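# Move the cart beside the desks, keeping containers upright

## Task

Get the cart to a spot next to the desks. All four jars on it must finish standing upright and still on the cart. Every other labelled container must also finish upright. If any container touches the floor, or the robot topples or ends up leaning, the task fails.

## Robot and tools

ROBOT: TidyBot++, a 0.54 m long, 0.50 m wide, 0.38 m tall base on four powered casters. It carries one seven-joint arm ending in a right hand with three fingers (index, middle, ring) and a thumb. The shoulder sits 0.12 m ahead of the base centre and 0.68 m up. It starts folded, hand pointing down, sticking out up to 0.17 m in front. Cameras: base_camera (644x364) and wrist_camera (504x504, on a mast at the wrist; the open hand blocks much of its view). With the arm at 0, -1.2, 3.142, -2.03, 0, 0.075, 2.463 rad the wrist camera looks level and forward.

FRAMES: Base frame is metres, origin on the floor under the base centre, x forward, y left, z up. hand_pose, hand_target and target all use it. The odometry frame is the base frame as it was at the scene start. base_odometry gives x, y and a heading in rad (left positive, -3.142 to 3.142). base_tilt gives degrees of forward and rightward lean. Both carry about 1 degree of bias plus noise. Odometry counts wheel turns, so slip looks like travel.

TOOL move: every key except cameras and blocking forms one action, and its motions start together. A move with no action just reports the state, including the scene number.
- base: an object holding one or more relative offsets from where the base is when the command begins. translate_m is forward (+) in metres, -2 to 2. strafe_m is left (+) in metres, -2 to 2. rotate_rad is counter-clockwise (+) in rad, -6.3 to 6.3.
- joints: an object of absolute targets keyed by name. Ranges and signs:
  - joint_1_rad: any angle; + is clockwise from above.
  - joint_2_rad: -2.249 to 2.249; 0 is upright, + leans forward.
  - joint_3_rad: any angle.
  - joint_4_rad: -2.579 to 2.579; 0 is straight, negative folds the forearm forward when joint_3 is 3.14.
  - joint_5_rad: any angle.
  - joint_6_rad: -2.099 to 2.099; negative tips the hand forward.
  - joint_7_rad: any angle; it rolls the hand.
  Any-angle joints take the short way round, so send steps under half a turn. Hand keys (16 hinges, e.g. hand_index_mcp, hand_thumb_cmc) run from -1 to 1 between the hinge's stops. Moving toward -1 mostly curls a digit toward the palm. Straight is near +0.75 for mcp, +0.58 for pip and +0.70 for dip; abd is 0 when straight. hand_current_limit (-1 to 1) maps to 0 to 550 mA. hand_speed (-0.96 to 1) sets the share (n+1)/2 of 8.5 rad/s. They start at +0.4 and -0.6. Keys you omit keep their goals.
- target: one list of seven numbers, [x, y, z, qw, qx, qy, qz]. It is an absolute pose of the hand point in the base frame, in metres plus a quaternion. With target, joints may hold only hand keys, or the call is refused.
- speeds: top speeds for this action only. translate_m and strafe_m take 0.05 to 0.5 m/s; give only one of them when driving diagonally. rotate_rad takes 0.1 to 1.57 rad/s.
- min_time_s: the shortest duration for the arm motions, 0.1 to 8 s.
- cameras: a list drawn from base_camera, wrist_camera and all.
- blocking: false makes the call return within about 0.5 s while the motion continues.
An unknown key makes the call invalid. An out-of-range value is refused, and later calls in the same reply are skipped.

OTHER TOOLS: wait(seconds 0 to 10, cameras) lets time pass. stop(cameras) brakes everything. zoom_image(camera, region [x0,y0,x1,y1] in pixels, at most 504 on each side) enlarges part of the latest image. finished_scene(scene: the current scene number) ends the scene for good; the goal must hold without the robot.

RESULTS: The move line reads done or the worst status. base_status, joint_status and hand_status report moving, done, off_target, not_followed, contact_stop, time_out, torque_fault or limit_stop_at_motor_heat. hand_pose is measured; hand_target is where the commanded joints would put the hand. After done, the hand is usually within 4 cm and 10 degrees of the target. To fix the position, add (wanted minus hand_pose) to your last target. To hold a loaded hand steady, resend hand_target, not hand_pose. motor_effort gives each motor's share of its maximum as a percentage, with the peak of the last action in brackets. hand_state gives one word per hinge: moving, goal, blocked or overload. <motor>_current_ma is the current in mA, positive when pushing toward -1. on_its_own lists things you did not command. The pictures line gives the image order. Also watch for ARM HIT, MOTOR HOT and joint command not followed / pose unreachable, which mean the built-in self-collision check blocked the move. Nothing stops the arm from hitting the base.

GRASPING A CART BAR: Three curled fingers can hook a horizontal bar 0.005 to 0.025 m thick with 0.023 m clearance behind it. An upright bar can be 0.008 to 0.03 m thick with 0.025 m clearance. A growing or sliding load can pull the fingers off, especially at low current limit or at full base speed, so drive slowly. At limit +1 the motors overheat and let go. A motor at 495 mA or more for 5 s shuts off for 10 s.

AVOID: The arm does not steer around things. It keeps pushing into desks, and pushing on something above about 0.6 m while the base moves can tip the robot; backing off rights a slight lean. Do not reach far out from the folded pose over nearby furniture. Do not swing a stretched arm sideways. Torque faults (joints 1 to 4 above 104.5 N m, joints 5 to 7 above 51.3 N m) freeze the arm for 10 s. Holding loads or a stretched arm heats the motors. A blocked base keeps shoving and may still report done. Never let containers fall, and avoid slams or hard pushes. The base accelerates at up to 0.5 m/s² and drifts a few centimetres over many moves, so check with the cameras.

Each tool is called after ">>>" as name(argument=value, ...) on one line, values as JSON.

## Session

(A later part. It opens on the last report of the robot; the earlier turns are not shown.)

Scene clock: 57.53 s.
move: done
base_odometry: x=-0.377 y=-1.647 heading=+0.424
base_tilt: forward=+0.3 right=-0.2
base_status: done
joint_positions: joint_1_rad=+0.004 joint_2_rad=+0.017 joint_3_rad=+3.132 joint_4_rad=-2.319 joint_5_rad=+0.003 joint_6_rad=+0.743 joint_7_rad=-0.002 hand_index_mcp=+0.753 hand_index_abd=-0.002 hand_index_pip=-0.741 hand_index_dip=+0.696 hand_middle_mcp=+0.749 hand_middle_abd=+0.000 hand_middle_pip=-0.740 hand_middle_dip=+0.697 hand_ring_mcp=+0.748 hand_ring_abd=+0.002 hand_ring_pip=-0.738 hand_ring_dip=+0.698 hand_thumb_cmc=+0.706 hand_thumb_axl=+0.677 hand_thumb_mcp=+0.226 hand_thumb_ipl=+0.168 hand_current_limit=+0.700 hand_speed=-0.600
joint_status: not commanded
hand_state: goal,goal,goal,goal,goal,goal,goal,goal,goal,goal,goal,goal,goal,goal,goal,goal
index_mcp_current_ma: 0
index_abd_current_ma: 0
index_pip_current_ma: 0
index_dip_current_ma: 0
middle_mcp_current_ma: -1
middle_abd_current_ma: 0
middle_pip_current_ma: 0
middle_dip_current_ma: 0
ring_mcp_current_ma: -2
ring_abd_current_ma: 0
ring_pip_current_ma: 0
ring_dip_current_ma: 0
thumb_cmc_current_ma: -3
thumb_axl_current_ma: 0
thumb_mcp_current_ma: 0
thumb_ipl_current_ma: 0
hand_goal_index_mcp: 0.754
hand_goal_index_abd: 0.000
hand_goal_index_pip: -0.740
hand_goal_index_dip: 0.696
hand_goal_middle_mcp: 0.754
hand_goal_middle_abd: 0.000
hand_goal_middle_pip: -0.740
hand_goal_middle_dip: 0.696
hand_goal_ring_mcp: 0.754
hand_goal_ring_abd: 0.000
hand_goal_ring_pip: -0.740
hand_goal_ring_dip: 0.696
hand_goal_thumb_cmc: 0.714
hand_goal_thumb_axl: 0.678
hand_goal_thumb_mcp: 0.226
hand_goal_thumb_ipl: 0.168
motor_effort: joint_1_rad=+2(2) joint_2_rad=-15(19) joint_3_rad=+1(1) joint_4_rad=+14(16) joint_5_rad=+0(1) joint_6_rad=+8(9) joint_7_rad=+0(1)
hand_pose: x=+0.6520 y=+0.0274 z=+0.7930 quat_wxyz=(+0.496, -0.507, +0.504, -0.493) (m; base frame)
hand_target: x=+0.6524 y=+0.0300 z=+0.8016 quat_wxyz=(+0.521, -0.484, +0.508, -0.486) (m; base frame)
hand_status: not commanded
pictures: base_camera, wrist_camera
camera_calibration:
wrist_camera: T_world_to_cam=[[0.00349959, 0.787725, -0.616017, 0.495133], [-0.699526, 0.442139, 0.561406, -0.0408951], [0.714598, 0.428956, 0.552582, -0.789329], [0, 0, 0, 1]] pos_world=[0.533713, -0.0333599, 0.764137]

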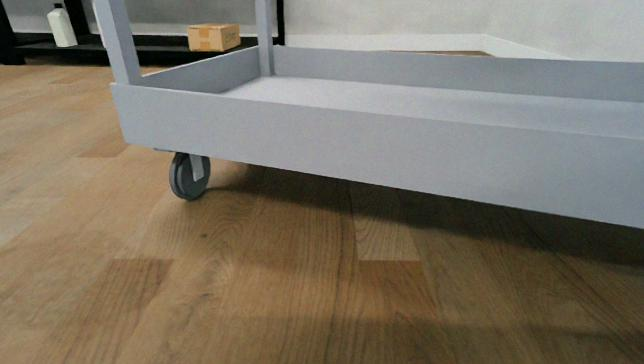

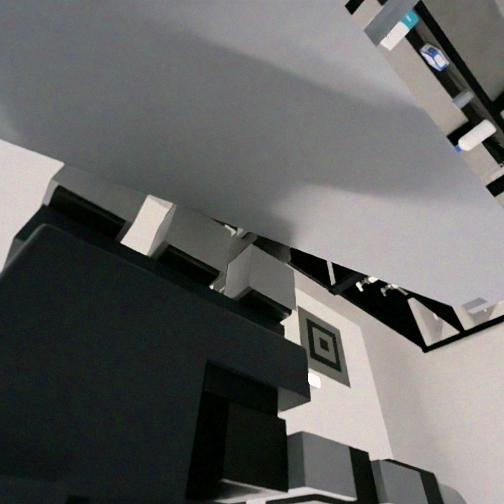

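>>> move(base={"translate_m":0.05,"strafe_m":0.13}, speeds={"translate_m":0.12})

>>> move(base={"translate_m":-0.24}, speeds={"translate_m":0.07}, cameras=["all"])

Scene clock: 60.93 s.
move: done
base_odometry: x=-0.385 y=-1.508 heading=+0.425
base_tilt: forward=+0.3 right=-0.2
base_status: done
joint_positions: joint_1_rad=+0.006 joint_2_rad=+0.017 joint_3_rad=+3.133 joint_4_rad=-2.319 joint_5_rad=+0.003 joint_6_rad=+0.743 joint_7_rad=-0.002 hand_index_mcp=+0.753 hand_index_abd=-0.002 hand_index_pip=-0.742 hand_index_dip=+0.696 hand_middle_mcp=+0.749 hand_middle_abd=+0.000 hand_middle_pip=-0.740 hand_middle_dip=+0.697 hand_ring_mcp=+0.748 hand_ring_abd=+0.002 hand_ring_pip=-0.738 hand_ring_dip=+0.698 hand_thumb_cmc=+0.706 hand_thumb_axl=+0.677 hand_thumb_mcp=+0.226 hand_thumb_ipl=+0.168 hand_current_limit=+0.700 hand_speed=-0.600
joint_status: not commanded
hand_state: goal,goal,goal,goal,goal,goal,goal,goal,goal,goal,goal,goal,goal,goal,goal,goal
index_mcp_current_ma: 0
index_abd_current_ma: 0
index_pip_current_ma: 0
index_dip_current_ma: 0
middle_mcp_current_ma: -1
middle_abd_current_ma: 0
middle_pip_current_ma: 0
middle_dip_current_ma: 0
ring_mcp_current_ma: -2
ring_abd_current_ma: 0
ring_pip_current_ma: 0
ring_dip_current_ma: 0
thumb_cmc_current_ma: -3
thumb_axl_current_ma: 0
thumb_mcp_current_ma: 0
thumb_ipl_current_ma: 0
hand_goal_index_mcp: 0.754
hand_goal_index_abd: 0.000
hand_goal_index_pip: -0.740
hand_goal_index_dip: 0.696
hand_goal_middle_mcp: 0.754
hand_goal_middle_abd: 0.000
hand_goal_middle_pip: -0.740
hand_goal_middle_dip: 0.696
hand_goal_ring_mcp: 0.754
hand_goal_ring_abd: 0.000
hand_goal_ring_pip: -0.740
hand_goal_ring_dip: 0.696
hand_goal_thumb_cmc: 0.714
hand_goal_thumb_axl: 0.678
hand_goal_thumb_mcp: 0.226
hand_goal_thumb_ipl: 0.168
motor_effort: joint_1_rad=+2(2) joint_2_rad=-14(15) joint_3_rad=+1(2) joint_4_rad=+13(15) joint_5_rad=+0(1) joint_6_rad=+8(9) joint_7_rad=+1(1)
hand_pose: x=+0.6521 y=+0.0258 z=+0.7931 quat_wxyz=(+0.495, -0.507, +0.504, -0.493) (m; base frame)
hand_target: x=+0.6524 y=+0.0300 z=+0.8016 quat_wxyz=(+0.521, -0.484, +0.508, -0.486) (m; base frame)
hand_status: not commanded
pictures: none

Scene clock: 64.93 s.
move: done
base_odometry: x=-0.604 y=-1.607 heading=+0.425
base_tilt: forward=+0.3 right=-0.2
base_status: done
joint_positions: joint_1_rad=+0.006 joint_2_rad=+0.016 joint_3_rad=+3.133 joint_4_rad=-2.321 joint_5_rad=+0.003 joint_6_rad=+0.744 joint_7_rad=-0.002 hand_index_mcp=+0.752 hand_index_abd=-0.002 hand_index_pip=-0.742 hand_index_dip=+0.696 hand_middle_mcp=+0.749 hand_middle_abd=+0.000 hand_middle_pip=-0.740 hand_middle_dip=+0.697 hand_ring_mcp=+0.748 hand_ring_abd=+0.002 hand_ring_pip=-0.738 hand_ring_dip=+0.698 hand_thumb_cmc=+0.705 hand_thumb_axl=+0.677 hand_thumb_mcp=+0.226 hand_thumb_ipl=+0.168 hand_current_limit=+0.700 hand_speed=-0.600
joint_status: not commanded
hand_state: goal,goal,goal,goal,goal,goal,goal,goal,goal,goal,goal,goal,goal,goal,goal,goal
index_mcp_current_ma: 0
index_abd_current_ma: 0
index_pip_current_ma: 0
index_dip_current_ma: 0
middle_mcp_current_ma: -1
middle_abd_current_ma: 0
middle_pip_current_ma: 0
middle_dip_current_ma: 0
ring_mcp_current_ma: -2
ring_abd_current_ma: 0
ring_pip_current_ma: 0
ring_dip_current_ma: 0
thumb_cmc_current_ma: -3
thumb_axl_current_ma: 0
thumb_mcp_current_ma: 0
thumb_ipl_current_ma: 0
hand_goal_index_mcp: 0.754
hand_goal_index_abd: 0.000
hand_goal_index_pip: -0.740
hand_goal_index_dip: 0.696
hand_goal_middle_mcp: 0.754
hand_goal_middle_abd: 0.000
hand_goal_middle_pip: -0.740
hand_goal_middle_dip: 0.696
hand_goal_ring_mcp: 0.754
hand_goal_ring_abd: 0.000
hand_goal_ring_pip: -0.740
hand_goal_ring_dip: 0.696
hand_goal_thumb_cmc: 0.714
hand_goal_thumb_axl: 0.678
hand_goal_thumb_mcp: 0.226
hand_goal_thumb_ipl: 0.168
motor_effort: joint_1_rad=+1(2) joint_2_rad=-15(19) joint_3_rad=+1(1) joint_4_rad=+15(16) joint_5_rad=+0(1) joint_6_rad=+8(10) joint_7_rad=+0(1)
hand_pose: x=+0.6516 y=+0.0258 z=+0.7931 quat_wxyz=(+0.496, -0.507, +0.504, -0.493) (m; base frame)
hand_target: x=+0.6524 y=+0.0300 z=+0.8016 quat_wxyz=(+0.521, -0.484, +0.508, -0.486) (m; base frame)
hand_status: not commanded
pictures: base_camera, wrist_camera
camera_calibration:
wrist_camera: T_world_to_cam=[[0.00598929, 0.787666, -0.616074, 0.494799], [-0.69854, 0.444141, 0.561054, -0.0408966], [0.715546, 0.426992, 0.552876, -0.789256], [0, 0, 0, 1]] pos_world=[0.533217, -0.0345665, 0.764138]

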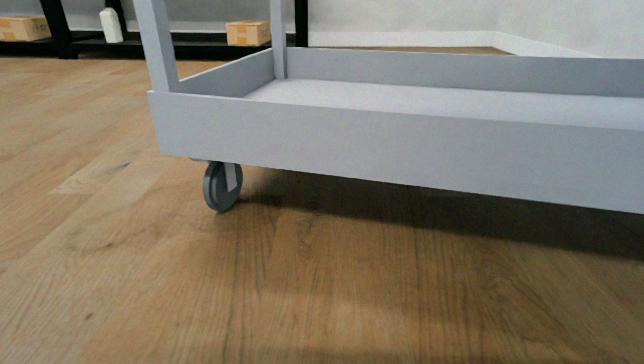

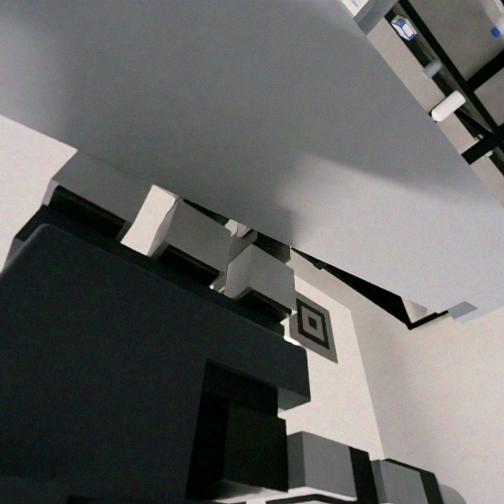

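>>> move(joints={"joint_2_rad":-0.176,"joint_4_rad":-1.97,"joint_6_rad":0.315}, min_time_s=1.8)

>>> move(base={"strafe_m":0.76}, joints={"joint_1_rad":0,"joint_2_rad":-1.2,"joint_3_rad":3.142,"joint_4_rad":-2.03,"joint_5_rad":0,"joint_6_rad":-0.7,"joint_7_rad":2.463,"hand_index_pip":0.58,"hand_middle_pip":0.58,"hand_ring_pip":0.58})

>>> move(base={"translate_m":1.62,"rotate_rad":-3.104})

>>> move(base={"strafe_m":0.9}, cameras=["all"])

Scene clock: 71.33 s.
move: done
base_odometry: x=-0.604 y=-1.607 heading=+0.425
base_tilt: forward=+0.3 right=-0.2
base_status: not commanded
joint_positions: joint_1_rad=+0.006 joint_2_rad=-0.167 joint_3_rad=+3.133 joint_4_rad=-2.002 joint_5_rad=+0.003 joint_6_rad=+0.375 joint_7_rad=-0.002 hand_index_mcp=+0.749 hand_index_abd=-0.002 hand_index_pip=-0.742 hand_index_dip=+0.696 hand_middle_mcp=+0.749 hand_middle_abd=+0.000 hand_middle_pip=-0.740 hand_middle_dip=+0.697 hand_ring_mcp=+0.748 hand_ring_abd=+0.002 hand_ring_pip=-0.738 hand_ring_dip=+0.698 hand_thumb_cmc=+0.705 hand_thumb_axl=+0.677 hand_thumb_mcp=+0.226 hand_thumb_ipl=+0.168 hand_current_limit=+0.700 hand_speed=-0.600
joint_status: all done
hand_state: goal,goal,goal,goal,goal,goal,goal,goal,goal,goal,goal,goal,goal,goal,goal,goal
index_mcp_current_ma: -1
index_abd_current_ma: 0
index_pip_current_ma: 0
index_dip_current_ma: 0
middle_mcp_current_ma: -1
middle_abd_current_ma: 0
middle_pip_current_ma: 0
middle_dip_current_ma: 0
ring_mcp_current_ma: -2
ring_abd_current_ma: 0
ring_pip_current_ma: 0
ring_dip_current_ma: 0
thumb_cmc_current_ma: -3
thumb_axl_current_ma: 0
thumb_mcp_current_ma: 0
thumb_ipl_current_ma: 0
hand_goal_index_mcp: 0.754
hand_goal_index_abd: 0.000
hand_goal_index_pip: -0.740
hand_goal_index_dip: 0.696
hand_goal_middle_mcp: 0.754
hand_goal_middle_abd: 0.000
hand_goal_middle_pip: -0.740
hand_goal_middle_dip: 0.696
hand_goal_ring_mcp: 0.754
hand_goal_ring_abd: 0.000
hand_goal_ring_pip: -0.740
hand_goal_ring_dip: 0.696
hand_goal_thumb_cmc: 0.714
hand_goal_thumb_axl: 0.678
hand_goal_thumb_mcp: 0.226
hand_goal_thumb_ipl: 0.168
motor_effort: joint_1_rad=+1(2) joint_2_rad=-13(17) joint_3_rad=+1(1) joint_4_rad=+18(19) joint_5_rad=+0(1) joint_6_rad=+9(11) joint_7_rad=+0(1)
hand_pose: x=+0.6613 y=+0.0258 z=+0.9639 quat_wxyz=(+0.527, -0.473, +0.470, -0.527) (m; base frame)
hand_target: x=+0.6598 y=+0.0255 z=+0.9707 quat_wxyz=(+0.535, -0.464, +0.489, -0.509) (m; base frame)
hand_status: not commanded
pictures: none

Scene clock: 74.60 s.
move: done
base_odometry: x=-0.917 y=-0.914 heading=+0.425
base_tilt: forward=+0.3 right=-0.2
base_status: done
joint_positions: joint_1_rad=+0.007 joint_2_rad=-1.184 joint_3_rad=+3.134 joint_4_rad=-2.008 joint_5_rad=+0.003 joint_6_rad=-0.639 joint_7_rad=+2.377 hand_index_mcp=+0.758 hand_index_abd=+0.001 hand_index_pip=+0.579 hand_index_dip=+0.696 hand_middle_mcp=+0.758 hand_middle_abd=+0.001 hand_middle_pip=+0.579 hand_middle_dip=+0.697 hand_ring_mcp=+0.759 hand_ring_abd=+0.002 hand_ring_pip=+0.579 hand_ring_dip=+0.698 hand_thumb_cmc=+0.718 hand_thumb_axl=+0.677 hand_thumb_mcp=+0.226 hand_thumb_ipl=+0.168 hand_current_limit=+0.700 hand_speed=-0.600
joint_status: all done
hand_state: goal,goal,goal,goal,goal,goal,goal,goal,goal,goal,goal,goal,goal,goal,goal,goal
index_mcp_current_ma: 1
index_abd_current_ma: 0
index_pip_current_ma: 0
index_dip_current_ma: 0
middle_mcp_current_ma: 1
middle_abd_current_ma: 0
middle_pip_current_ma: 0
middle_dip_current_ma: 0
ring_mcp_current_ma: 1
ring_abd_current_ma: 0
ring_pip_current_ma: 0
ring_dip_current_ma: 0
thumb_cmc_current_ma: 1
thumb_axl_current_ma: 0
thumb_mcp_current_ma: 0
thumb_ipl_current_ma: 0
hand_goal_index_mcp: 0.754
hand_goal_index_abd: 0.000
hand_goal_index_pip: 0.580
hand_goal_index_dip: 0.696
hand_goal_middle_mcp: 0.754
hand_goal_middle_abd: 0.000
hand_goal_middle_pip: 0.580
hand_goal_middle_dip: 0.696
hand_goal_ring_mcp: 0.754
hand_goal_ring_abd: 0.000
hand_goal_ring_pip: 0.580
hand_goal_ring_dip: 0.696
hand_goal_thumb_cmc: 0.714
hand_goal_thumb_axl: 0.678
hand_goal_thumb_mcp: 0.226
hand_goal_thumb_ipl: 0.168
motor_effort: joint_1_rad=+1(2) joint_2_rad=+15(17) joint_3_rad=+1(3) joint_4_rad=+14(20) joint_5_rad=+0(2) joint_6_rad=+9(10) joint_7_rad=+0(1)
hand_pose: x=+0.2545 y=-0.0718 z=+1.1324 quat_wxyz=(-0.297, -0.614, -0.263, -0.682) (m; base frame)
hand_target: x=+0.2579 y=-0.0699 z=+1.1106 quat_wxyz=(-0.311, -0.625, -0.299, -0.651) (m; base frame)
hand_status: not commanded
pictures: none

Scene clock: 79.87 s.
move: done
base_odometry: x=+0.559 y=-0.246 heading=-2.680
base_tilt: forward=+0.3 right=-0.2
base_status: done
joint_positions: joint_1_rad=+0.007 joint_2_rad=-1.192 joint_3_rad=+3.134 joint_4_rad=-2.013 joint_5_rad=+0.003 joint_6_rad=-0.643 joint_7_rad=+2.379 hand_index_mcp=+0.759 hand_index_abd=+0.001 hand_index_pip=+0.580 hand_index_dip=+0.696 hand_middle_mcp=+0.760 hand_middle_abd=+0.001 hand_middle_pip=+0.579 hand_middle_dip=+0.697 hand_ring_mcp=+0.760 hand_ring_abd=+0.002 hand_ring_pip=+0.580 hand_ring_dip=+0.698 hand_thumb_cmc=+0.719 hand_thumb_axl=+0.677 hand_thumb_mcp=+0.226 hand_thumb_ipl=+0.168 hand_current_limit=+0.700 hand_speed=-0.600
joint_status: not commanded
hand_state: goal,goal,goal,goal,goal,goal,goal,goal,goal,goal,goal,goal,goal,goal,goal,goal
index_mcp_current_ma: 1
index_abd_current_ma: 0
index_pip_current_ma: 0
index_dip_current_ma: 0
middle_mcp_current_ma: 2
middle_abd_current_ma: 0
middle_pip_current_ma: 0
middle_dip_current_ma: 0
ring_mcp_current_ma: 2
ring_abd_current_ma: 0
ring_pip_current_ma: 0
ring_dip_current_ma: 0
thumb_cmc_current_ma: 1
thumb_axl_current_ma: 0
thumb_mcp_current_ma: 0
thumb_ipl_current_ma: 0
hand_goal_index_mcp: 0.754
hand_goal_index_abd: 0.000
hand_goal_index_pip: 0.580
hand_goal_index_dip: 0.696
hand_goal_middle_mcp: 0.754
hand_goal_middle_abd: 0.000
hand_goal_middle_pip: 0.580
hand_goal_middle_dip: 0.696
hand_goal_ring_mcp: 0.754
hand_goal_ring_abd: 0.000
hand_goal_ring_pip: 0.580
hand_goal_ring_dip: 0.696
hand_goal_thumb_cmc: 0.714
hand_goal_thumb_axl: 0.678
hand_goal_thumb_mcp: 0.226
hand_goal_thumb_ipl: 0.168
motor_effort: joint_1_rad=+2(2) joint_2_rad=+15(18) joint_3_rad=+1(2) joint_4_rad=+15(16) joint_5_rad=+1(1) joint_6_rad=+9(10) joint_7_rad=+0(1)
hand_pose: x=+0.2523 y=-0.0717 z=+1.1300 quat_wxyz=(-0.297, -0.614, -0.264, -0.682) (m; base frame)
hand_target: x=+0.2579 y=-0.0699 z=+1.1106 quat_wxyz=(-0.311, -0.625, -0.299, -0.651) (m; base frame)
hand_status: not commanded
pictures: none

Scene clock: 82.87 s.
move: done
base_odometry: x=+0.960 y=-1.052 heading=-2.680
base_tilt: forward=+0.3 right=-0.2
base_status: done
joint_positions: joint_1_rad=+0.006 joint_2_rad=-1.192 joint_3_rad=+3.135 joint_4_rad=-2.013 joint_5_rad=+0.003 joint_6_rad=-0.643 joint_7_rad=+2.379 hand_index_mcp=+0.759 hand_index_abd=+0.001 hand_index_pip=+0.580 hand_index_dip=+0.696 hand_middle_mcp=+0.760 hand_middle_abd=+0.001 hand_middle_pip=+0.579 hand_middle_dip=+0.697 hand_ring_mcp=+0.760 hand_ring_abd=+0.002 hand_ring_pip=+0.580 hand_ring_dip=+0.698 hand_thumb_cmc=+0.719 hand_thumb_axl=+0.677 hand_thumb_mcp=+0.226 hand_thumb_ipl=+0.168 hand_current_limit=+0.700 hand_speed=-0.600
joint_status: not commanded
hand_state: goal,goal,goal,goal,goal,goal,goal,goal,goal,goal,goal,goal,goal,goal,goal,goal
index_mcp_current_ma: 1
index_abd_current_ma: 0
index_pip_current_ma: 0
index_dip_current_ma: 0
middle_mcp_current_ma: 2
middle_abd_current_ma: 0
middle_pip_current_ma: 0
middle_dip_current_ma: 0
ring_mcp_current_ma: 2
ring_abd_current_ma: 0
ring_pip_current_ma: 0
ring_dip_current_ma: 0
thumb_cmc_current_ma: 1
thumb_axl_current_ma: 0
thumb_mcp_current_ma: 0
thumb_ipl_current_ma: 0
hand_goal_index_mcp: 0.754
hand_goal_index_abd: 0.000
hand_goal_index_pip: 0.580
hand_goal_index_dip: 0.696
hand_goal_middle_mcp: 0.754
hand_goal_middle_abd: 0.000
hand_goal_middle_pip: 0.580
hand_goal_middle_dip: 0.696
hand_goal_ring_mcp: 0.754
hand_goal_ring_abd: 0.000
hand_goal_ring_pip: 0.580
hand_goal_ring_dip: 0.696
hand_goal_thumb_cmc: 0.714
hand_goal_thumb_axl: 0.678
hand_goal_thumb_mcp: 0.226
hand_goal_thumb_ipl: 0.168
motor_effort: joint_1_rad=+1(3) joint_2_rad=+15(16) joint_3_rad=+1(3) joint_4_rad=+14(16) joint_5_rad=+0(1) joint_6_rad=+9(9) joint_7_rad=+0(1)
hand_pose: x=+0.2524 y=-0.0719 z=+1.1299 quat_wxyz=(-0.297, -0.614, -0.264, -0.682) (m; base frame)
hand_target: x=+0.2579 y=-0.0699 z=+1.1106 quat_wxyz=(-0.311, -0.625, -0.299, -0.651) (m; base frame)
hand_status: not commanded
pictures: base_camera, wrist_camera
camera_calibration:
wrist_camera: T_world_to_cam=[[0.0279388, -0.995783, -0.0873861, 0.0504833], [-0.629156, 0.0504152, -0.775643, 0.999158], [0.776777, 0.07665, -0.625094, 0.642306], [0, 0, 0, 1]] pos_world=[0.128287, -0.0493351, 1.1809]

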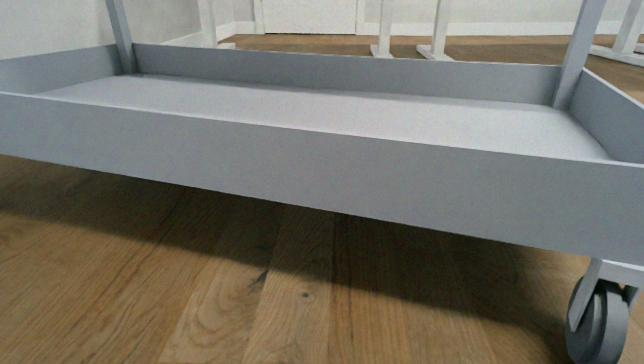

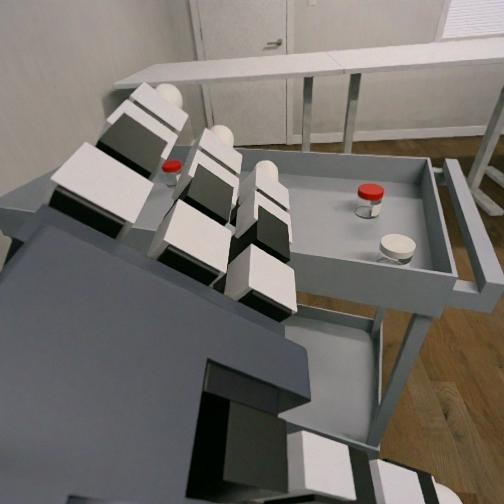

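>>> move(base={"translate_m":0.5,"strafe_m":0.06}, speeds={"translate_m":0.12}, cameras=["all"])

>>> zoom_image(camera="wrist_camera", region=[300, 20, 504, 224])

Scene clock: 89.50 s.
move: done
base_odometry: x=+0.539 y=-1.329 heading=-2.680
base_tilt: forward=+0.3 right=-0.2
base_status: done
joint_positions: joint_1_rad=+0.006 joint_2_rad=-1.193 joint_3_rad=+3.135 joint_4_rad=-2.015 joint_5_rad=+0.003 joint_6_rad=-0.644 joint_7_rad=+2.379 hand_index_mcp=+0.759 hand_index_abd=+0.001 hand_index_pip=+0.580 hand_index_dip=+0.696 hand_middle_mcp=+0.760 hand_middle_abd=+0.001 hand_middle_pip=+0.580 hand_middle_dip=+0.697 hand_ring_mcp=+0.760 hand_ring_abd=+0.002 hand_ring_pip=+0.580 hand_ring_dip=+0.698 hand_thumb_cmc=+0.719 hand_thumb_axl=+0.677 hand_thumb_mcp=+0.226 hand_thumb_ipl=+0.168 hand_current_limit=+0.700 hand_speed=-0.600
joint_status: not commanded
hand_state: goal,goal,goal,goal,goal,goal,goal,goal,goal,goal,goal,goal,goal,goal,goal,goal
index_mcp_current_ma: 1
index_abd_current_ma: 0
index_pip_current_ma: 0
index_dip_current_ma: 0
middle_mcp_current_ma: 2
middle_abd_current_ma: 0
middle_pip_current_ma: 0
middle_dip_current_ma: 0
ring_mcp_current_ma: 2
ring_abd_current_ma: 0
ring_pip_current_ma: 0
ring_dip_current_ma: 0
thumb_cmc_current_ma: 1
thumb_axl_current_ma: 0
thumb_mcp_current_ma: 0
thumb_ipl_current_ma: 0
hand_goal_index_mcp: 0.754
hand_goal_index_abd: 0.000
hand_goal_index_pip: 0.580
hand_goal_index_dip: 0.696
hand_goal_middle_mcp: 0.754
hand_goal_middle_abd: 0.000
hand_goal_middle_pip: 0.580
hand_goal_middle_dip: 0.696
hand_goal_ring_mcp: 0.754
hand_goal_ring_abd: 0.000
hand_goal_ring_pip: 0.580
hand_goal_ring_dip: 0.696
hand_goal_thumb_cmc: 0.714
hand_goal_thumb_axl: 0.678
hand_goal_thumb_mcp: 0.226
hand_goal_thumb_ipl: 0.168
motor_effort: joint_1_rad=+1(2) joint_2_rad=+15(17) joint_3_rad=+2(2) joint_4_rad=+16(16) joint_5_rad=+0(1) joint_6_rad=+9(9) joint_7_rad=+0(1)
hand_pose: x=+0.2527 y=-0.0719 z=+1.1289 quat_wxyz=(-0.297, -0.614, -0.264, -0.682) (m; base frame)
hand_target: x=+0.2579 y=-0.0699 z=+1.1106 quat_wxyz=(-0.311, -0.625, -0.299, -0.651) (m; base frame)
hand_status: not commanded
pictures: base_camera, wrist_camera
camera_calibration:
wrist_camera: T_world_to_cam=[[0.0280515, -0.995778, -0.0874068, 0.0504125], [-0.630651, 0.0502128, -0.774441, 0.997555], [0.77556, 0.0768474, -0.626579, 0.643407], [0, 0, 0, 1]] pos_world=[0.128694, -0.0493345, 1.1801]

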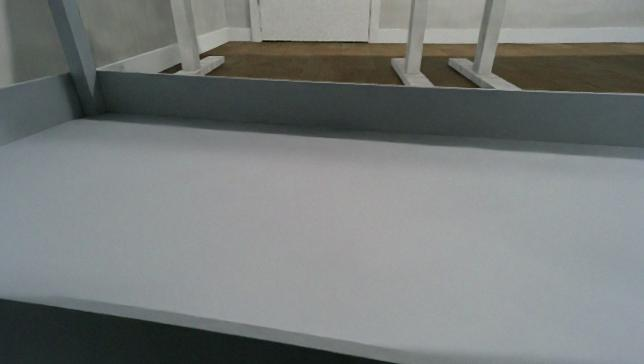

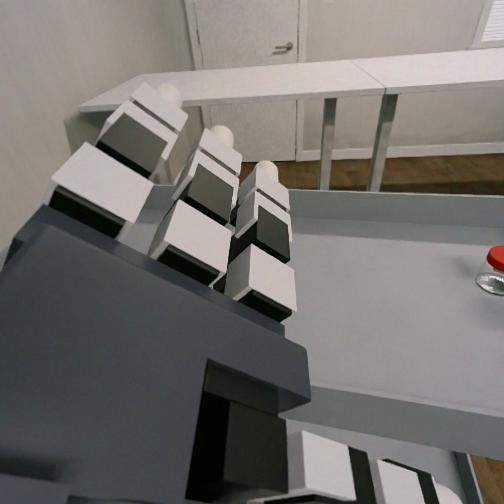

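Scaled by 2.471.

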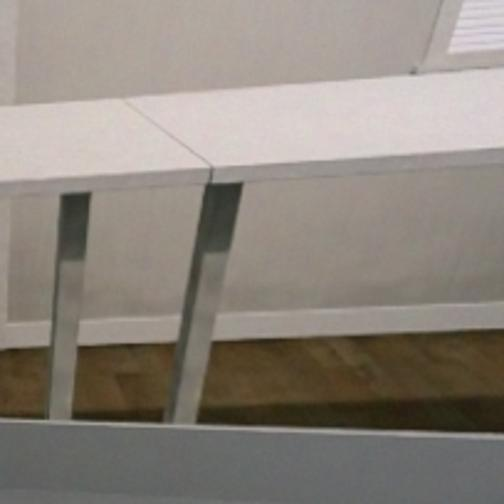

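>>> move(base={"translate_m":-0.06,"strafe_m":-0.2,"rotate_rad":-0.067}, speeds={"translate_m":0.3})

>>> move(base={"translate_m":0.38}, speeds={"translate_m":0.1}, cameras=["all"])

>>> zoom_image(camera="wrist_camera", region=[300, 20, 504, 224])

Scene clock: 94.67 s.
move: done
base_odometry: x=+0.503 y=-1.123 heading=-2.746
base_tilt: forward=+0.3 right=-0.2
base_status: done
joint_positions: joint_1_rad=+0.005 joint_2_rad=-1.193 joint_3_rad=+3.135 joint_4_rad=-2.015 joint_5_rad=+0.003 joint_6_rad=-0.644 joint_7_rad=+2.379 hand_index_mcp=+0.759 hand_index_abd=+0.001 hand_index_pip=+0.580 hand_index_dip=+0.696 hand_middle_mcp=+0.760 hand_middle_abd=+0.001 hand_middle_pip=+0.580 hand_middle_dip=+0.697 hand_ring_mcp=+0.761 hand_ring_abd=+0.002 hand_ring_pip=+0.580 hand_ring_dip=+0.698 hand_thumb_cmc=+0.719 hand_thumb_axl=+0.677 hand_thumb_mcp=+0.226 hand_thumb_ipl=+0.168 hand_current_limit=+0.700 hand_speed=-0.600
joint_status: not commanded
hand_state: goal,goal,goal,goal,goal,goal,goal,goal,goal,goal,goal,goal,goal,goal,goal,goal
index_mcp_current_ma: 1
index_abd_current_ma: 0
index_pip_current_ma: 0
index_dip_current_ma: 0
middle_mcp_current_ma: 2
middle_abd_current_ma: 0
middle_pip_current_ma: 0
middle_dip_current_ma: 0
ring_mcp_current_ma: 2
ring_abd_current_ma: 0
ring_pip_current_ma: 0
ring_dip_current_ma: 0
thumb_cmc_current_ma: 1
thumb_axl_current_ma: 0
thumb_mcp_current_ma: 0
thumb_ipl_current_ma: 0
hand_goal_index_mcp: 0.754
hand_goal_index_abd: 0.000
hand_goal_index_pip: 0.580
hand_goal_index_dip: 0.696
hand_goal_middle_mcp: 0.754
hand_goal_middle_abd: 0.000
hand_goal_middle_pip: 0.580
hand_goal_middle_dip: 0.696
hand_goal_ring_mcp: 0.754
hand_goal_ring_abd: 0.000
hand_goal_ring_pip: 0.580
hand_goal_ring_dip: 0.696
hand_goal_thumb_cmc: 0.714
hand_goal_thumb_axl: 0.678
hand_goal_thumb_mcp: 0.226
hand_goal_thumb_ipl: 0.168
motor_effort: joint_1_rad=+1(2) joint_2_rad=+15(16) joint_3_rad=+1(3) joint_4_rad=+15(16) joint_5_rad=+0(1) joint_6_rad=+9(9) joint_7_rad=+1(1)
hand_pose: x=+0.2528 y=-0.0719 z=+1.1288 quat_wxyz=(-0.296, -0.614, -0.265, -0.682) (m; base frame)
hand_target: x=+0.2579 y=-0.0699 z=+1.1106 quat_wxyz=(-0.311, -0.625, -0.299, -0.651) (m; base frame)
hand_status: not commanded
pictures: none

Scene clock: 100.63 s.
move: done
base_odometry: x=+0.154 y=-1.269 heading=-2.745
base_tilt: forward=+0.2 right=-0.3
base_status: done
joint_positions: joint_1_rad=+0.004 joint_2_rad=-1.194 joint_3_rad=+3.136 joint_4_rad=-2.016 joint_5_rad=+0.003 joint_6_rad=-0.645 joint_7_rad=+2.379 hand_index_mcp=+0.760 hand_index_abd=+0.001 hand_index_pip=+0.580 hand_index_dip=+0.696 hand_middle_mcp=+0.760 hand_middle_abd=+0.001 hand_middle_pip=+0.580 hand_middle_dip=+0.697 hand_ring_mcp=+0.761 hand_ring_abd=+0.002 hand_ring_pip=+0.580 hand_ring_dip=+0.698 hand_thumb_cmc=+0.720 hand_thumb_axl=+0.677 hand_thumb_mcp=+0.226 hand_thumb_ipl=+0.168 hand_current_limit=+0.700 hand_speed=-0.600
joint_status: not commanded
hand_state: goal,goal,goal,goal,goal,goal,goal,goal,goal,goal,goal,goal,goal,goal,goal,goal
index_mcp_current_ma: 2
index_abd_current_ma: 0
index_pip_current_ma: 0
index_dip_current_ma: 0
middle_mcp_current_ma: 2
middle_abd_current_ma: 0
middle_pip_current_ma: 0
middle_dip_current_ma: 0
ring_mcp_current_ma: 2
ring_abd_current_ma: 0
ring_pip_current_ma: 0
ring_dip_current_ma: 0
thumb_cmc_current_ma: 1
thumb_axl_current_ma: 0
thumb_mcp_current_ma: 0
thumb_ipl_current_ma: 0
hand_goal_index_mcp: 0.754
hand_goal_index_abd: 0.000
hand_goal_index_pip: 0.580
hand_goal_index_dip: 0.696
hand_goal_middle_mcp: 0.754
hand_goal_middle_abd: 0.000
hand_goal_middle_pip: 0.580
hand_goal_middle_dip: 0.696
hand_goal_ring_mcp: 0.754
hand_goal_ring_abd: 0.000
hand_goal_ring_pip: 0.580
hand_goal_ring_dip: 0.696
hand_goal_thumb_cmc: 0.714
hand_goal_thumb_axl: 0.678
hand_goal_thumb_mcp: 0.226
hand_goal_thumb_ipl: 0.168
motor_effort: joint_1_rad=+1(3) joint_2_rad=+15(19) joint_3_rad=+1(4) joint_4_rad=+15(17) joint_5_rad=+1(1) joint_6_rad=+9(10) joint_7_rad=+0(1)
hand_pose: x=+0.2527 y=-0.0721 z=+1.1283 quat_wxyz=(-0.296, -0.615, -0.265, -0.682) (m; base frame)
hand_target: x=+0.2579 y=-0.0699 z=+1.1106 quat_wxyz=(-0.311, -0.625, -0.299, -0.651) (m; base frame)
hand_status: not commanded
pictures: base_camera, wrist_camera
camera_calibration:
wrist_camera: T_world_to_cam=[[0.0289205, -0.995686, -0.0881657, 0.0507575], [-0.631305, 0.0501911, -0.773909, 0.996644], [0.774995, 0.0780413, -0.62713, 0.643898], [0, 0, 0, 1]] pos_world=[0.1287, -0.0497349, 1.17959]

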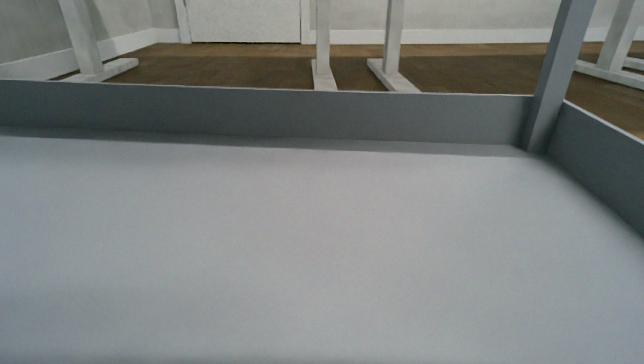

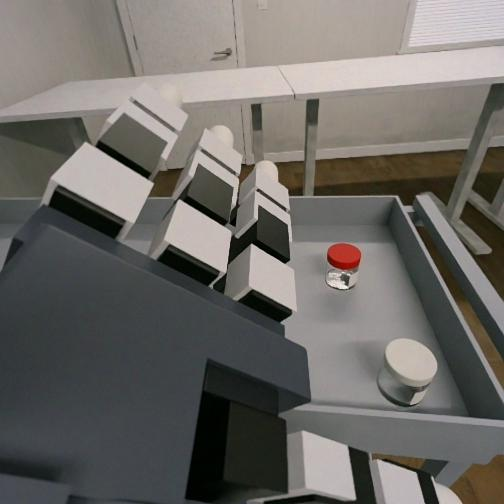

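Scaled by 2.471.

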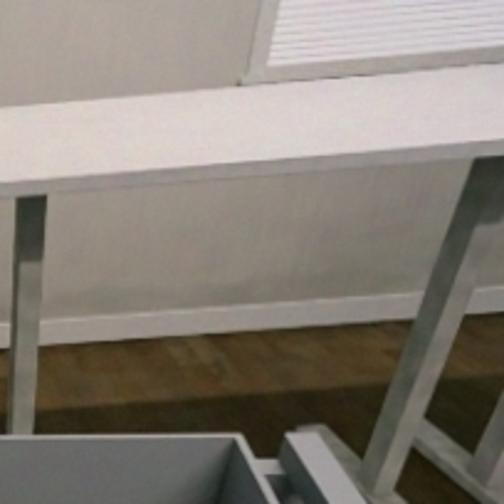

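>>> move(base={"translate_m":-0.25}, speeds={"translate_m":0.3}, cameras=["all"])

Scene clock: 105.00 s.
move: done
base_odometry: x=+0.385 y=-1.172 heading=-2.747
base_tilt: forward=+0.3 right=-0.2
base_status: done
joint_positions: joint_1_rad=+0.004 joint_2_rad=-1.196 joint_3_rad=+3.136 joint_4_rad=-2.017 joint_5_rad=+0.003 joint_6_rad=-0.645 joint_7_rad=+2.379 hand_index_mcp=+0.760 hand_index_abd=+0.001 hand_index_pip=+0.580 hand_index_dip=+0.696 hand_middle_mcp=+0.760 hand_middle_abd=+0.001 hand_middle_pip=+0.580 hand_middle_dip=+0.697 hand_ring_mcp=+0.761 hand_ring_abd=+0.002 hand_ring_pip=+0.580 hand_ring_dip=+0.698 hand_thumb_cmc=+0.720 hand_thumb_axl=+0.677 hand_thumb_mcp=+0.226 hand_thumb_ipl=+0.168 hand_current_limit=+0.700 hand_speed=-0.600
joint_status: not commanded
hand_state: goal,goal,goal,goal,goal,goal,goal,goal,goal,goal,goal,goal,goal,goal,goal,goal
index_mcp_current_ma: 2
index_abd_current_ma: 0
index_pip_current_ma: 0
index_dip_current_ma: 0
middle_mcp_current_ma: 2
middle_abd_current_ma: 0
middle_pip_current_ma: 0
middle_dip_current_ma: 0
ring_mcp_current_ma: 2
ring_abd_current_ma: 0
ring_pip_current_ma: 0
ring_dip_current_ma: 0
thumb_cmc_current_ma: 1
thumb_axl_current_ma: 0
thumb_mcp_current_ma: 0
thumb_ipl_current_ma: 0
hand_goal_index_mcp: 0.754
hand_goal_index_abd: 0.000
hand_goal_index_pip: 0.580
hand_goal_index_dip: 0.696
hand_goal_middle_mcp: 0.754
hand_goal_middle_abd: 0.000
hand_goal_middle_pip: 0.580
hand_goal_middle_dip: 0.696
hand_goal_ring_mcp: 0.754
hand_goal_ring_abd: 0.000
hand_goal_ring_pip: 0.580
hand_goal_ring_dip: 0.696
hand_goal_thumb_cmc: 0.714
hand_goal_thumb_axl: 0.678
hand_goal_thumb_mcp: 0.226
hand_goal_thumb_ipl: 0.168
motor_effort: joint_1_rad=+1(4) joint_2_rad=+15(18) joint_3_rad=+1(3) joint_4_rad=+15(17) joint_5_rad=+0(1) joint_6_rad=+9(9) joint_7_rad=+0(1)
hand_pose: x=+0.2523 y=-0.0722 z=+1.1275 quat_wxyz=(-0.296, -0.615, -0.265, -0.682) (m; base frame)
hand_target: x=+0.2579 y=-0.0699 z=+1.1106 quat_wxyz=(-0.311, -0.625, -0.299, -0.651) (m; base frame)
hand_status: not commanded
pictures: base_camera, wrist_camera
camera_calibration:
wrist_camera: T_world_to_cam=[[0.0290755, -0.99567, -0.0882956, 0.0508412], [-0.631361, 0.0501889, -0.773863, 0.995803], [0.774944, 0.0782469, -0.627168, 0.64383], [0, 0, 0, 1]] pos_world=[0.128301, -0.049735, 1.17889]

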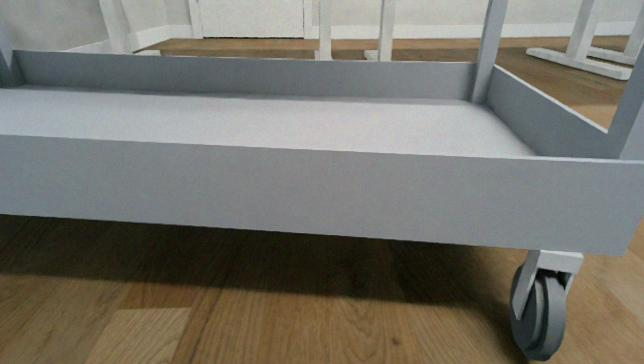

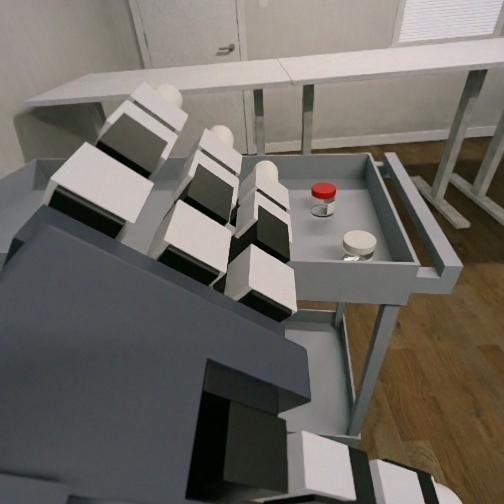

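>>> move(base={"strafe_m":0.18}, speeds={"strafe_m":0.3})

>>> move(base={"translate_m":0.5}, speeds={"translate_m":0.12}, cameras=["all"])

>>> zoom_image(camera="wrist_camera", region=[300, 20, 504, 224])

Scene clock: 112.73 s.
move: done
base_odometry: x=+0.454 y=-1.339 heading=-2.746
base_tilt: forward=+0.3 right=-0.2
base_status: done
joint_positions: joint_1_rad=+0.004 joint_2_rad=-1.196 joint_3_rad=+3.136 joint_4_rad=-2.017 joint_5_rad=+0.003 joint_6_rad=-0.645 joint_7_rad=+2.379 hand_index_mcp=+0.760 hand_index_abd=+0.001 hand_index_pip=+0.580 hand_index_dip=+0.696 hand_middle_mcp=+0.760 hand_middle_abd=+0.001 hand_middle_pip=+0.580 hand_middle_dip=+0.697 hand_ring_mcp=+0.761 hand_ring_abd=+0.002 hand_ring_pip=+0.580 hand_ring_dip=+0.698 hand_thumb_cmc=+0.720 hand_thumb_axl=+0.677 hand_thumb_mcp=+0.226 hand_thumb_ipl=+0.168 hand_current_limit=+0.700 hand_speed=-0.600
joint_status: not commanded
hand_state: goal,goal,goal,goal,goal,goal,goal,goal,goal,goal,goal,goal,goal,goal,goal,goal
index_mcp_current_ma: 2
index_abd_current_ma: 0
index_pip_current_ma: 0
index_dip_current_ma: 0
middle_mcp_current_ma: 2
middle_abd_current_ma: 0
middle_pip_current_ma: 0
middle_dip_current_ma: 0
ring_mcp_current_ma: 2
ring_abd_current_ma: 0
ring_pip_current_ma: 0
ring_dip_current_ma: 0
thumb_cmc_current_ma: 1
thumb_axl_current_ma: 0
thumb_mcp_current_ma: 0
thumb_ipl_current_ma: 0
hand_goal_index_mcp: 0.754
hand_goal_index_abd: 0.000
hand_goal_index_pip: 0.580
hand_goal_index_dip: 0.696
hand_goal_middle_mcp: 0.754
hand_goal_middle_abd: 0.000
hand_goal_middle_pip: 0.580
hand_goal_middle_dip: 0.696
hand_goal_ring_mcp: 0.754
hand_goal_ring_abd: 0.000
hand_goal_ring_pip: 0.580
hand_goal_ring_dip: 0.696
hand_goal_thumb_cmc: 0.714
hand_goal_thumb_axl: 0.678
hand_goal_thumb_mcp: 0.226
hand_goal_thumb_ipl: 0.168
motor_effort: joint_1_rad=+1(3) joint_2_rad=+16(16) joint_3_rad=+1(3) joint_4_rad=+15(16) joint_5_rad=+0(1) joint_6_rad=+9(10) joint_7_rad=+0(1)
hand_pose: x=+0.2523 y=-0.0723 z=+1.1275 quat_wxyz=(-0.296, -0.615, -0.264, -0.682) (m; base frame)
hand_target: x=+0.2579 y=-0.0699 z=+1.1106 quat_wxyz=(-0.311, -0.625, -0.299, -0.651) (m; base frame)
hand_status: not commanded
pictures: none

Scene clock: 117.50 s.
move: done
base_odometry: x=-0.007 y=-1.531 heading=-2.746
base_tilt: forward=+0.3 right=-0.2
base_status: done
joint_positions: joint_1_rad=+0.004 joint_2_rad=-1.196 joint_3_rad=+3.136 joint_4_rad=-2.018 joint_5_rad=+0.003 joint_6_rad=-0.645 joint_7_rad=+2.380 hand_index_mcp=+0.760 hand_index_abd=+0.002 hand_index_pip=+0.580 hand_index_dip=+0.696 hand_middle_mcp=+0.760 hand_middle_abd=+0.001 hand_middle_pip=+0.580 hand_middle_dip=+0.697 hand_ring_mcp=+0.761 hand_ring_abd=+0.002 hand_ring_pip=+0.580 hand_ring_dip=+0.698 hand_thumb_cmc=+0.720 hand_thumb_axl=+0.677 hand_thumb_mcp=+0.226 hand_thumb_ipl=+0.168 hand_current_limit=+0.700 hand_speed=-0.600
joint_status: not commanded
hand_state: goal,goal,goal,goal,goal,goal,goal,goal,goal,goal,goal,goal,goal,goal,goal,goal
index_mcp_current_ma: 2
index_abd_current_ma: 0
index_pip_current_ma: 0
index_dip_current_ma: 0
middle_mcp_current_ma: 2
middle_abd_current_ma: 0
middle_pip_current_ma: 0
middle_dip_current_ma: 0
ring_mcp_current_ma: 2
ring_abd_current_ma: 0
ring_pip_current_ma: 0
ring_dip_current_ma: 0
thumb_cmc_current_ma: 1
thumb_axl_current_ma: 0
thumb_mcp_current_ma: 0
thumb_ipl_current_ma: 0
hand_goal_index_mcp: 0.754
hand_goal_index_abd: 0.000
hand_goal_index_pip: 0.580
hand_goal_index_dip: 0.696
hand_goal_middle_mcp: 0.754
hand_goal_middle_abd: 0.000
hand_goal_middle_pip: 0.580
hand_goal_middle_dip: 0.696
hand_goal_ring_mcp: 0.754
hand_goal_ring_abd: 0.000
hand_goal_ring_pip: 0.580
hand_goal_ring_dip: 0.696
hand_goal_thumb_cmc: 0.714
hand_goal_thumb_axl: 0.678
hand_goal_thumb_mcp: 0.226
hand_goal_thumb_ipl: 0.168
motor_effort: joint_1_rad=+1(2) joint_2_rad=+15(18) joint_3_rad=+1(2) joint_4_rad=+15(16) joint_5_rad=+0(1) joint_6_rad=+9(9) joint_7_rad=+0(1)
hand_pose: x=+0.2526 y=-0.0723 z=+1.1272 quat_wxyz=(-0.296, -0.615, -0.265, -0.681) (m; base frame)
hand_target: x=+0.2579 y=-0.0699 z=+1.1106 quat_wxyz=(-0.311, -0.625, -0.299, -0.651) (m; base frame)
hand_status: not commanded
pictures: base_camera, wrist_camera
camera_calibration:
wrist_camera: T_world_to_cam=[[0.0289529, -0.995652, -0.0885348, 0.0509131], [-0.63204, 0.0503833, -0.773297, 0.995276], [0.774395, 0.0783467, -0.627833, 0.644344], [0, 0, 0, 1]] pos_world=[0.128603, -0.0499357, 1.17869]

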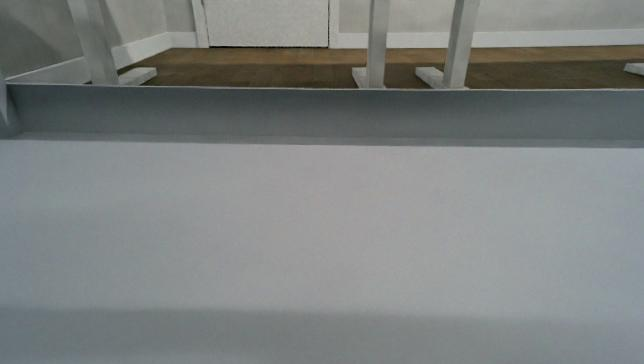

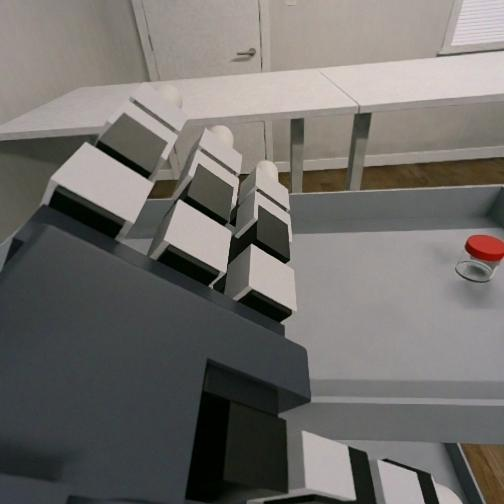

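Scaled by 2.471.

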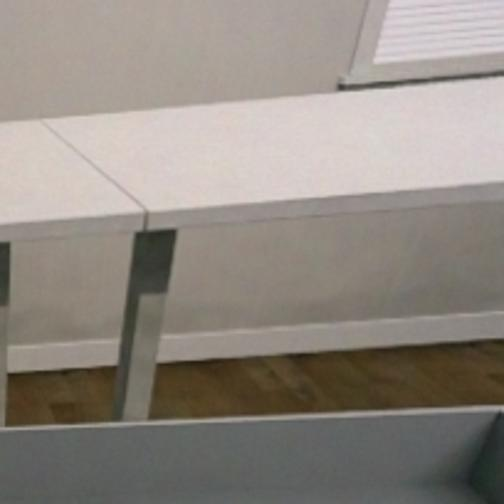

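>>> move(base={"translate_m":0.3,"strafe_m":-0.14}, speeds={"translate_m":0.1}, cameras=["all"])

>>> zoom_image(camera="wrist_camera", region=[300, 20, 504, 224])

Scene clock: 125.00 s.
move: done
base_odometry: x=-0.338 y=-1.518 heading=-2.746
base_tilt: forward=+0.3 right=-0.2
base_status: done
joint_positions: joint_1_rad=+0.004 joint_2_rad=-1.195 joint_3_rad=+3.136 joint_4_rad=-2.018 joint_5_rad=+0.003 joint_6_rad=-0.645 joint_7_rad=+2.380 hand_index_mcp=+0.760 hand_index_abd=+0.002 hand_index_pip=+0.580 hand_index_dip=+0.696 hand_middle_mcp=+0.760 hand_middle_abd=+0.001 hand_middle_pip=+0.580 hand_middle_dip=+0.697 hand_ring_mcp=+0.761 hand_ring_abd=+0.002 hand_ring_pip=+0.580 hand_ring_dip=+0.698 hand_thumb_cmc=+0.720 hand_thumb_axl=+0.677 hand_thumb_mcp=+0.226 hand_thumb_ipl=+0.168 hand_current_limit=+0.700 hand_speed=-0.600
joint_status: not commanded
hand_state: goal,goal,goal,goal,goal,goal,goal,goal,goal,goal,goal,goal,goal,goal,goal,goal
index_mcp_current_ma: 2
index_abd_current_ma: 0
index_pip_current_ma: 0
index_dip_current_ma: 0
middle_mcp_current_ma: 2
middle_abd_current_ma: 0
middle_pip_current_ma: 0
middle_dip_current_ma: 0
ring_mcp_current_ma: 2
ring_abd_current_ma: 0
ring_pip_current_ma: 0
ring_dip_current_ma: 0
thumb_cmc_current_ma: 1
thumb_axl_current_ma: 0
thumb_mcp_current_ma: 0
thumb_ipl_current_ma: 0
hand_goal_index_mcp: 0.754
hand_goal_index_abd: 0.000
hand_goal_index_pip: 0.580
hand_goal_index_dip: 0.696
hand_goal_middle_mcp: 0.754
hand_goal_middle_abd: 0.000
hand_goal_middle_pip: 0.580
hand_goal_middle_dip: 0.696
hand_goal_ring_mcp: 0.754
hand_goal_ring_abd: 0.000
hand_goal_ring_pip: 0.580
hand_goal_ring_dip: 0.696
hand_goal_thumb_cmc: 0.714
hand_goal_thumb_axl: 0.678
hand_goal_thumb_mcp: 0.226
hand_goal_thumb_ipl: 0.168
motor_effort: joint_1_rad=+1(2) joint_2_rad=+15(17) joint_3_rad=+1(2) joint_4_rad=+15(16) joint_5_rad=+1(1) joint_6_rad=+9(9) joint_7_rad=+0(1)
hand_pose: x=+0.2528 y=-0.0723 z=+1.1271 quat_wxyz=(-0.296, -0.615, -0.265, -0.681) (m; base frame)
hand_target: x=+0.2579 y=-0.0699 z=+1.1106 quat_wxyz=(-0.311, -0.625, -0.299, -0.651) (m; base frame)
hand_status: not commanded
pictures: base_camera, wrist_camera
camera_calibration:
wrist_camera: T_world_to_cam=[[0.0290478, -0.99565, -0.0885313, 0.0508914], [-0.632428, 0.0502815, -0.772986, 0.995082], [0.774075, 0.0784432, -0.628216, 0.644684], [0, 0, 0, 1]] pos_world=[0.128805, -0.0499354, 1.17869]

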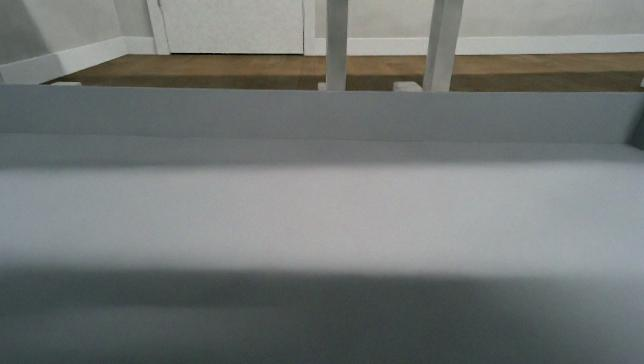

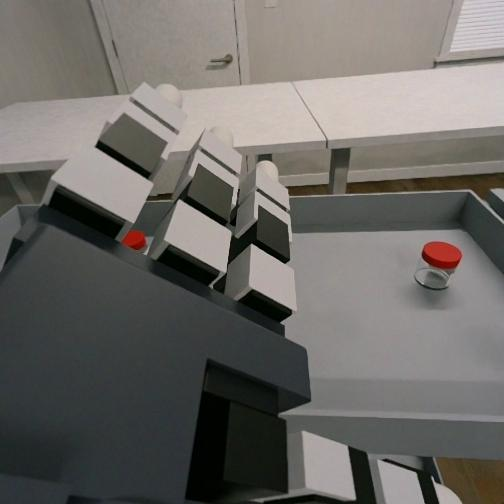

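Scaled by 2.471.

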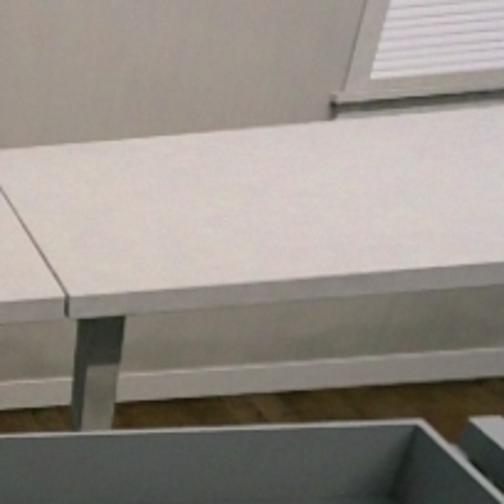

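>>> move(base={"translate_m":0.16,"strafe_m":0.05}, speeds={"translate_m":0.08}, cameras=["all"])

>>> zoom_image(camera="wrist_camera", region=[300, 50, 504, 254])

Scene clock: 129.47 s.
move: done
base_odometry: x=-0.467 y=-1.626 heading=-2.746
base_tilt: forward=+0.3 right=-0.2
base_status: done
joint_positions: joint_1_rad=+0.004 joint_2_rad=-1.195 joint_3_rad=+3.136 joint_4_rad=-2.018 joint_5_rad=+0.003 joint_6_rad=-0.645 joint_7_rad=+2.380 hand_index_mcp=+0.760 hand_index_abd=+0.002 hand_index_pip=+0.580 hand_index_dip=+0.696 hand_middle_mcp=+0.760 hand_middle_abd=+0.001 hand_middle_pip=+0.580 hand_middle_dip=+0.697 hand_ring_mcp=+0.761 hand_ring_abd=+0.002 hand_ring_pip=+0.580 hand_ring_dip=+0.698 hand_thumb_cmc=+0.720 hand_thumb_axl=+0.677 hand_thumb_mcp=+0.226 hand_thumb_ipl=+0.168 hand_current_limit=+0.700 hand_speed=-0.600
joint_status: not commanded
hand_state: goal,goal,goal,goal,goal,goal,goal,goal,goal,goal,goal,goal,goal,goal,goal,goal
index_mcp_current_ma: 2
index_abd_current_ma: 0
index_pip_current_ma: 0
index_dip_current_ma: 0
middle_mcp_current_ma: 2
middle_abd_current_ma: 0
middle_pip_current_ma: 0
middle_dip_current_ma: 0
ring_mcp_current_ma: 2
ring_abd_current_ma: 0
ring_pip_current_ma: 0
ring_dip_current_ma: 0
thumb_cmc_current_ma: 1
thumb_axl_current_ma: 0
thumb_mcp_current_ma: 0
thumb_ipl_current_ma: 0
hand_goal_index_mcp: 0.754
hand_goal_index_abd: 0.000
hand_goal_index_pip: 0.580
hand_goal_index_dip: 0.696
hand_goal_middle_mcp: 0.754
hand_goal_middle_abd: 0.000
hand_goal_middle_pip: 0.580
hand_goal_middle_dip: 0.696
hand_goal_ring_mcp: 0.754
hand_goal_ring_abd: 0.000
hand_goal_ring_pip: 0.580
hand_goal_ring_dip: 0.696
hand_goal_thumb_cmc: 0.714
hand_goal_thumb_axl: 0.678
hand_goal_thumb_mcp: 0.226
hand_goal_thumb_ipl: 0.168
motor_effort: joint_1_rad=+1(2) joint_2_rad=+15(18) joint_3_rad=+1(3) joint_4_rad=+15(17) joint_5_rad=+0(1) joint_6_rad=+9(10) joint_7_rad=+0(1)
hand_pose: x=+0.2529 y=-0.0723 z=+1.1270 quat_wxyz=(-0.296, -0.615, -0.265, -0.681) (m; base frame)
hand_target: x=+0.2579 y=-0.0699 z=+1.1106 quat_wxyz=(-0.311, -0.625, -0.299, -0.651) (m; base frame)
hand_status: not commanded
pictures: base_camera, wrist_camera
camera_calibration:
wrist_camera: T_world_to_cam=[[0.0291031, -0.995641, -0.0886089, 0.0509554], [-0.632698, 0.0502796, -0.772765, 0.994765], [0.773852, 0.0785525, -0.628477, 0.644821], [0, 0, 0, 1]] pos_world=[0.128907, -0.0499354, 1.17849]

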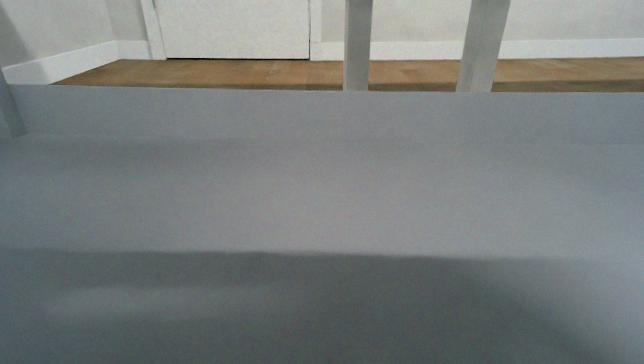

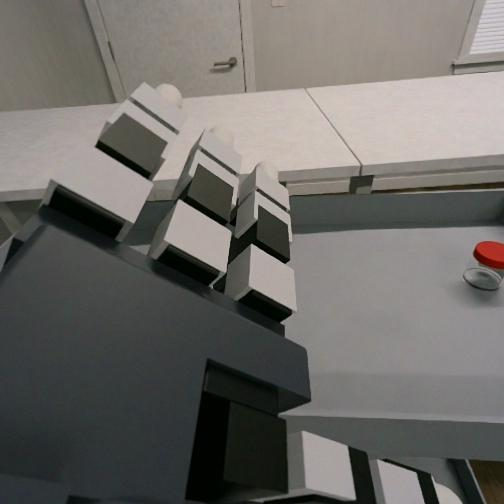

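Scaled by 2.471.

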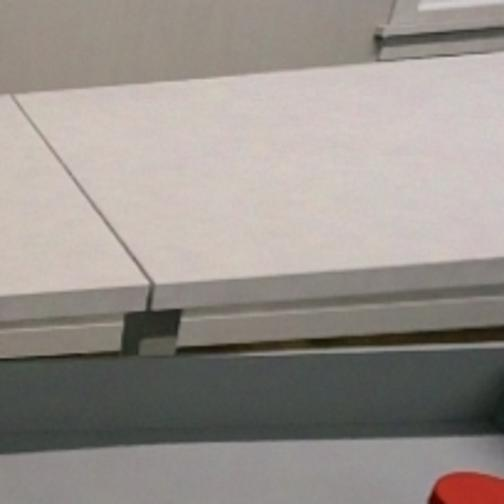

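>>> move(base={"translate_m":-0.15}, cameras=["all"])

Scene clock: 132.67 s.
move: done
base_odometry: x=-0.328 y=-1.568 heading=-2.746
base_tilt: forward=+0.3 right=-0.2
base_status: done
joint_positions: joint_1_rad=+0.004 joint_2_rad=-1.198 joint_3_rad=+3.136 joint_4_rad=-2.018 joint_5_rad=+0.003 joint_6_rad=-0.646 joint_7_rad=+2.380 hand_index_mcp=+0.760 hand_index_abd=+0.002 hand_index_pip=+0.580 hand_index_dip=+0.696 hand_middle_mcp=+0.760 hand_middle_abd=+0.001 hand_middle_pip=+0.580 hand_middle_dip=+0.697 hand_ring_mcp=+0.761 hand_ring_abd=+0.002 hand_ring_pip=+0.580 hand_ring_dip=+0.698 hand_thumb_cmc=+0.720 hand_thumb_axl=+0.677 hand_thumb_mcp=+0.226 hand_thumb_ipl=+0.168 hand_current_limit=+0.700 hand_speed=-0.600
joint_status: not commanded
hand_state: goal,goal,goal,goal,goal,goal,goal,goal,goal,goal,goal,goal,goal,goal,goal,goal
index_mcp_current_ma: 2
index_abd_current_ma: 0
index_pip_current_ma: 0
index_dip_current_ma: 0
middle_mcp_current_ma: 2
middle_abd_current_ma: 0
middle_pip_current_ma: 0
middle_dip_current_ma: 0
ring_mcp_current_ma: 2
ring_abd_current_ma: 0
ring_pip_current_ma: 0
ring_dip_current_ma: 0
thumb_cmc_current_ma: 1
thumb_axl_current_ma: 0
thumb_mcp_current_ma: 0
thumb_ipl_current_ma: 0
hand_goal_index_mcp: 0.754
hand_goal_index_abd: 0.000
hand_goal_index_pip: 0.580
hand_goal_index_dip: 0.696
hand_goal_middle_mcp: 0.754
hand_goal_middle_abd: 0.000
hand_goal_middle_pip: 0.580
hand_goal_middle_dip: 0.696
hand_goal_ring_mcp: 0.754
hand_goal_ring_abd: 0.000
hand_goal_ring_pip: 0.580
hand_goal_ring_dip: 0.696
hand_goal_thumb_cmc: 0.714
hand_goal_thumb_axl: 0.678
hand_goal_thumb_mcp: 0.226
hand_goal_thumb_ipl: 0.168
motor_effort: joint_1_rad=+1(2) joint_2_rad=+15(18) joint_3_rad=+1(2) joint_4_rad=+15(17) joint_5_rad=+0(1) joint_6_rad=+9(9) joint_7_rad=+1(1)
hand_pose: x=+0.2516 y=-0.0723 z=+1.1272 quat_wxyz=(-0.296, -0.614, -0.264, -0.682) (m; base frame)
hand_target: x=+0.2579 y=-0.0699 z=+1.1106 quat_wxyz=(-0.311, -0.625, -0.299, -0.651) (m; base frame)
hand_status: not commanded
pictures: base_camera, wrist_camera
camera_calibration:
wrist_camera: T_world_to_cam=[[0.0293317, -0.995642, -0.0885281, 0.0508695], [-0.630708, 0.0502746, -0.77439, 0.995603], [0.775465, 0.0785496, -0.626485, 0.643283], [0, 0, 0, 1]] pos_world=[0.127599, -0.0499354, 1.17849]

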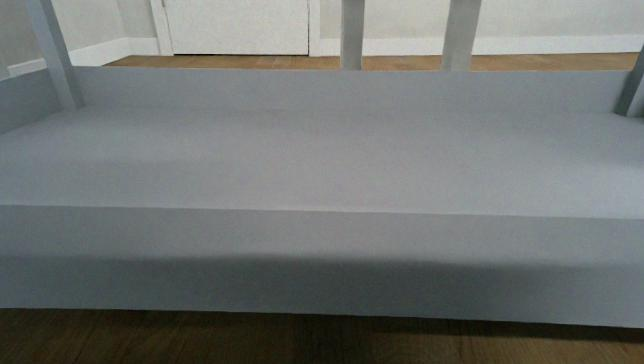

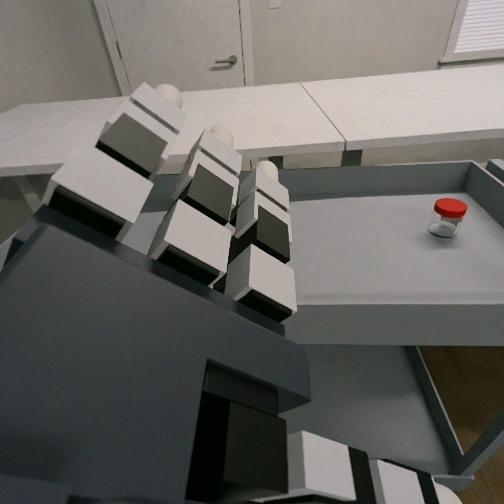

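>>> finished_scene(scene=2)

The scene is finished: the task was done.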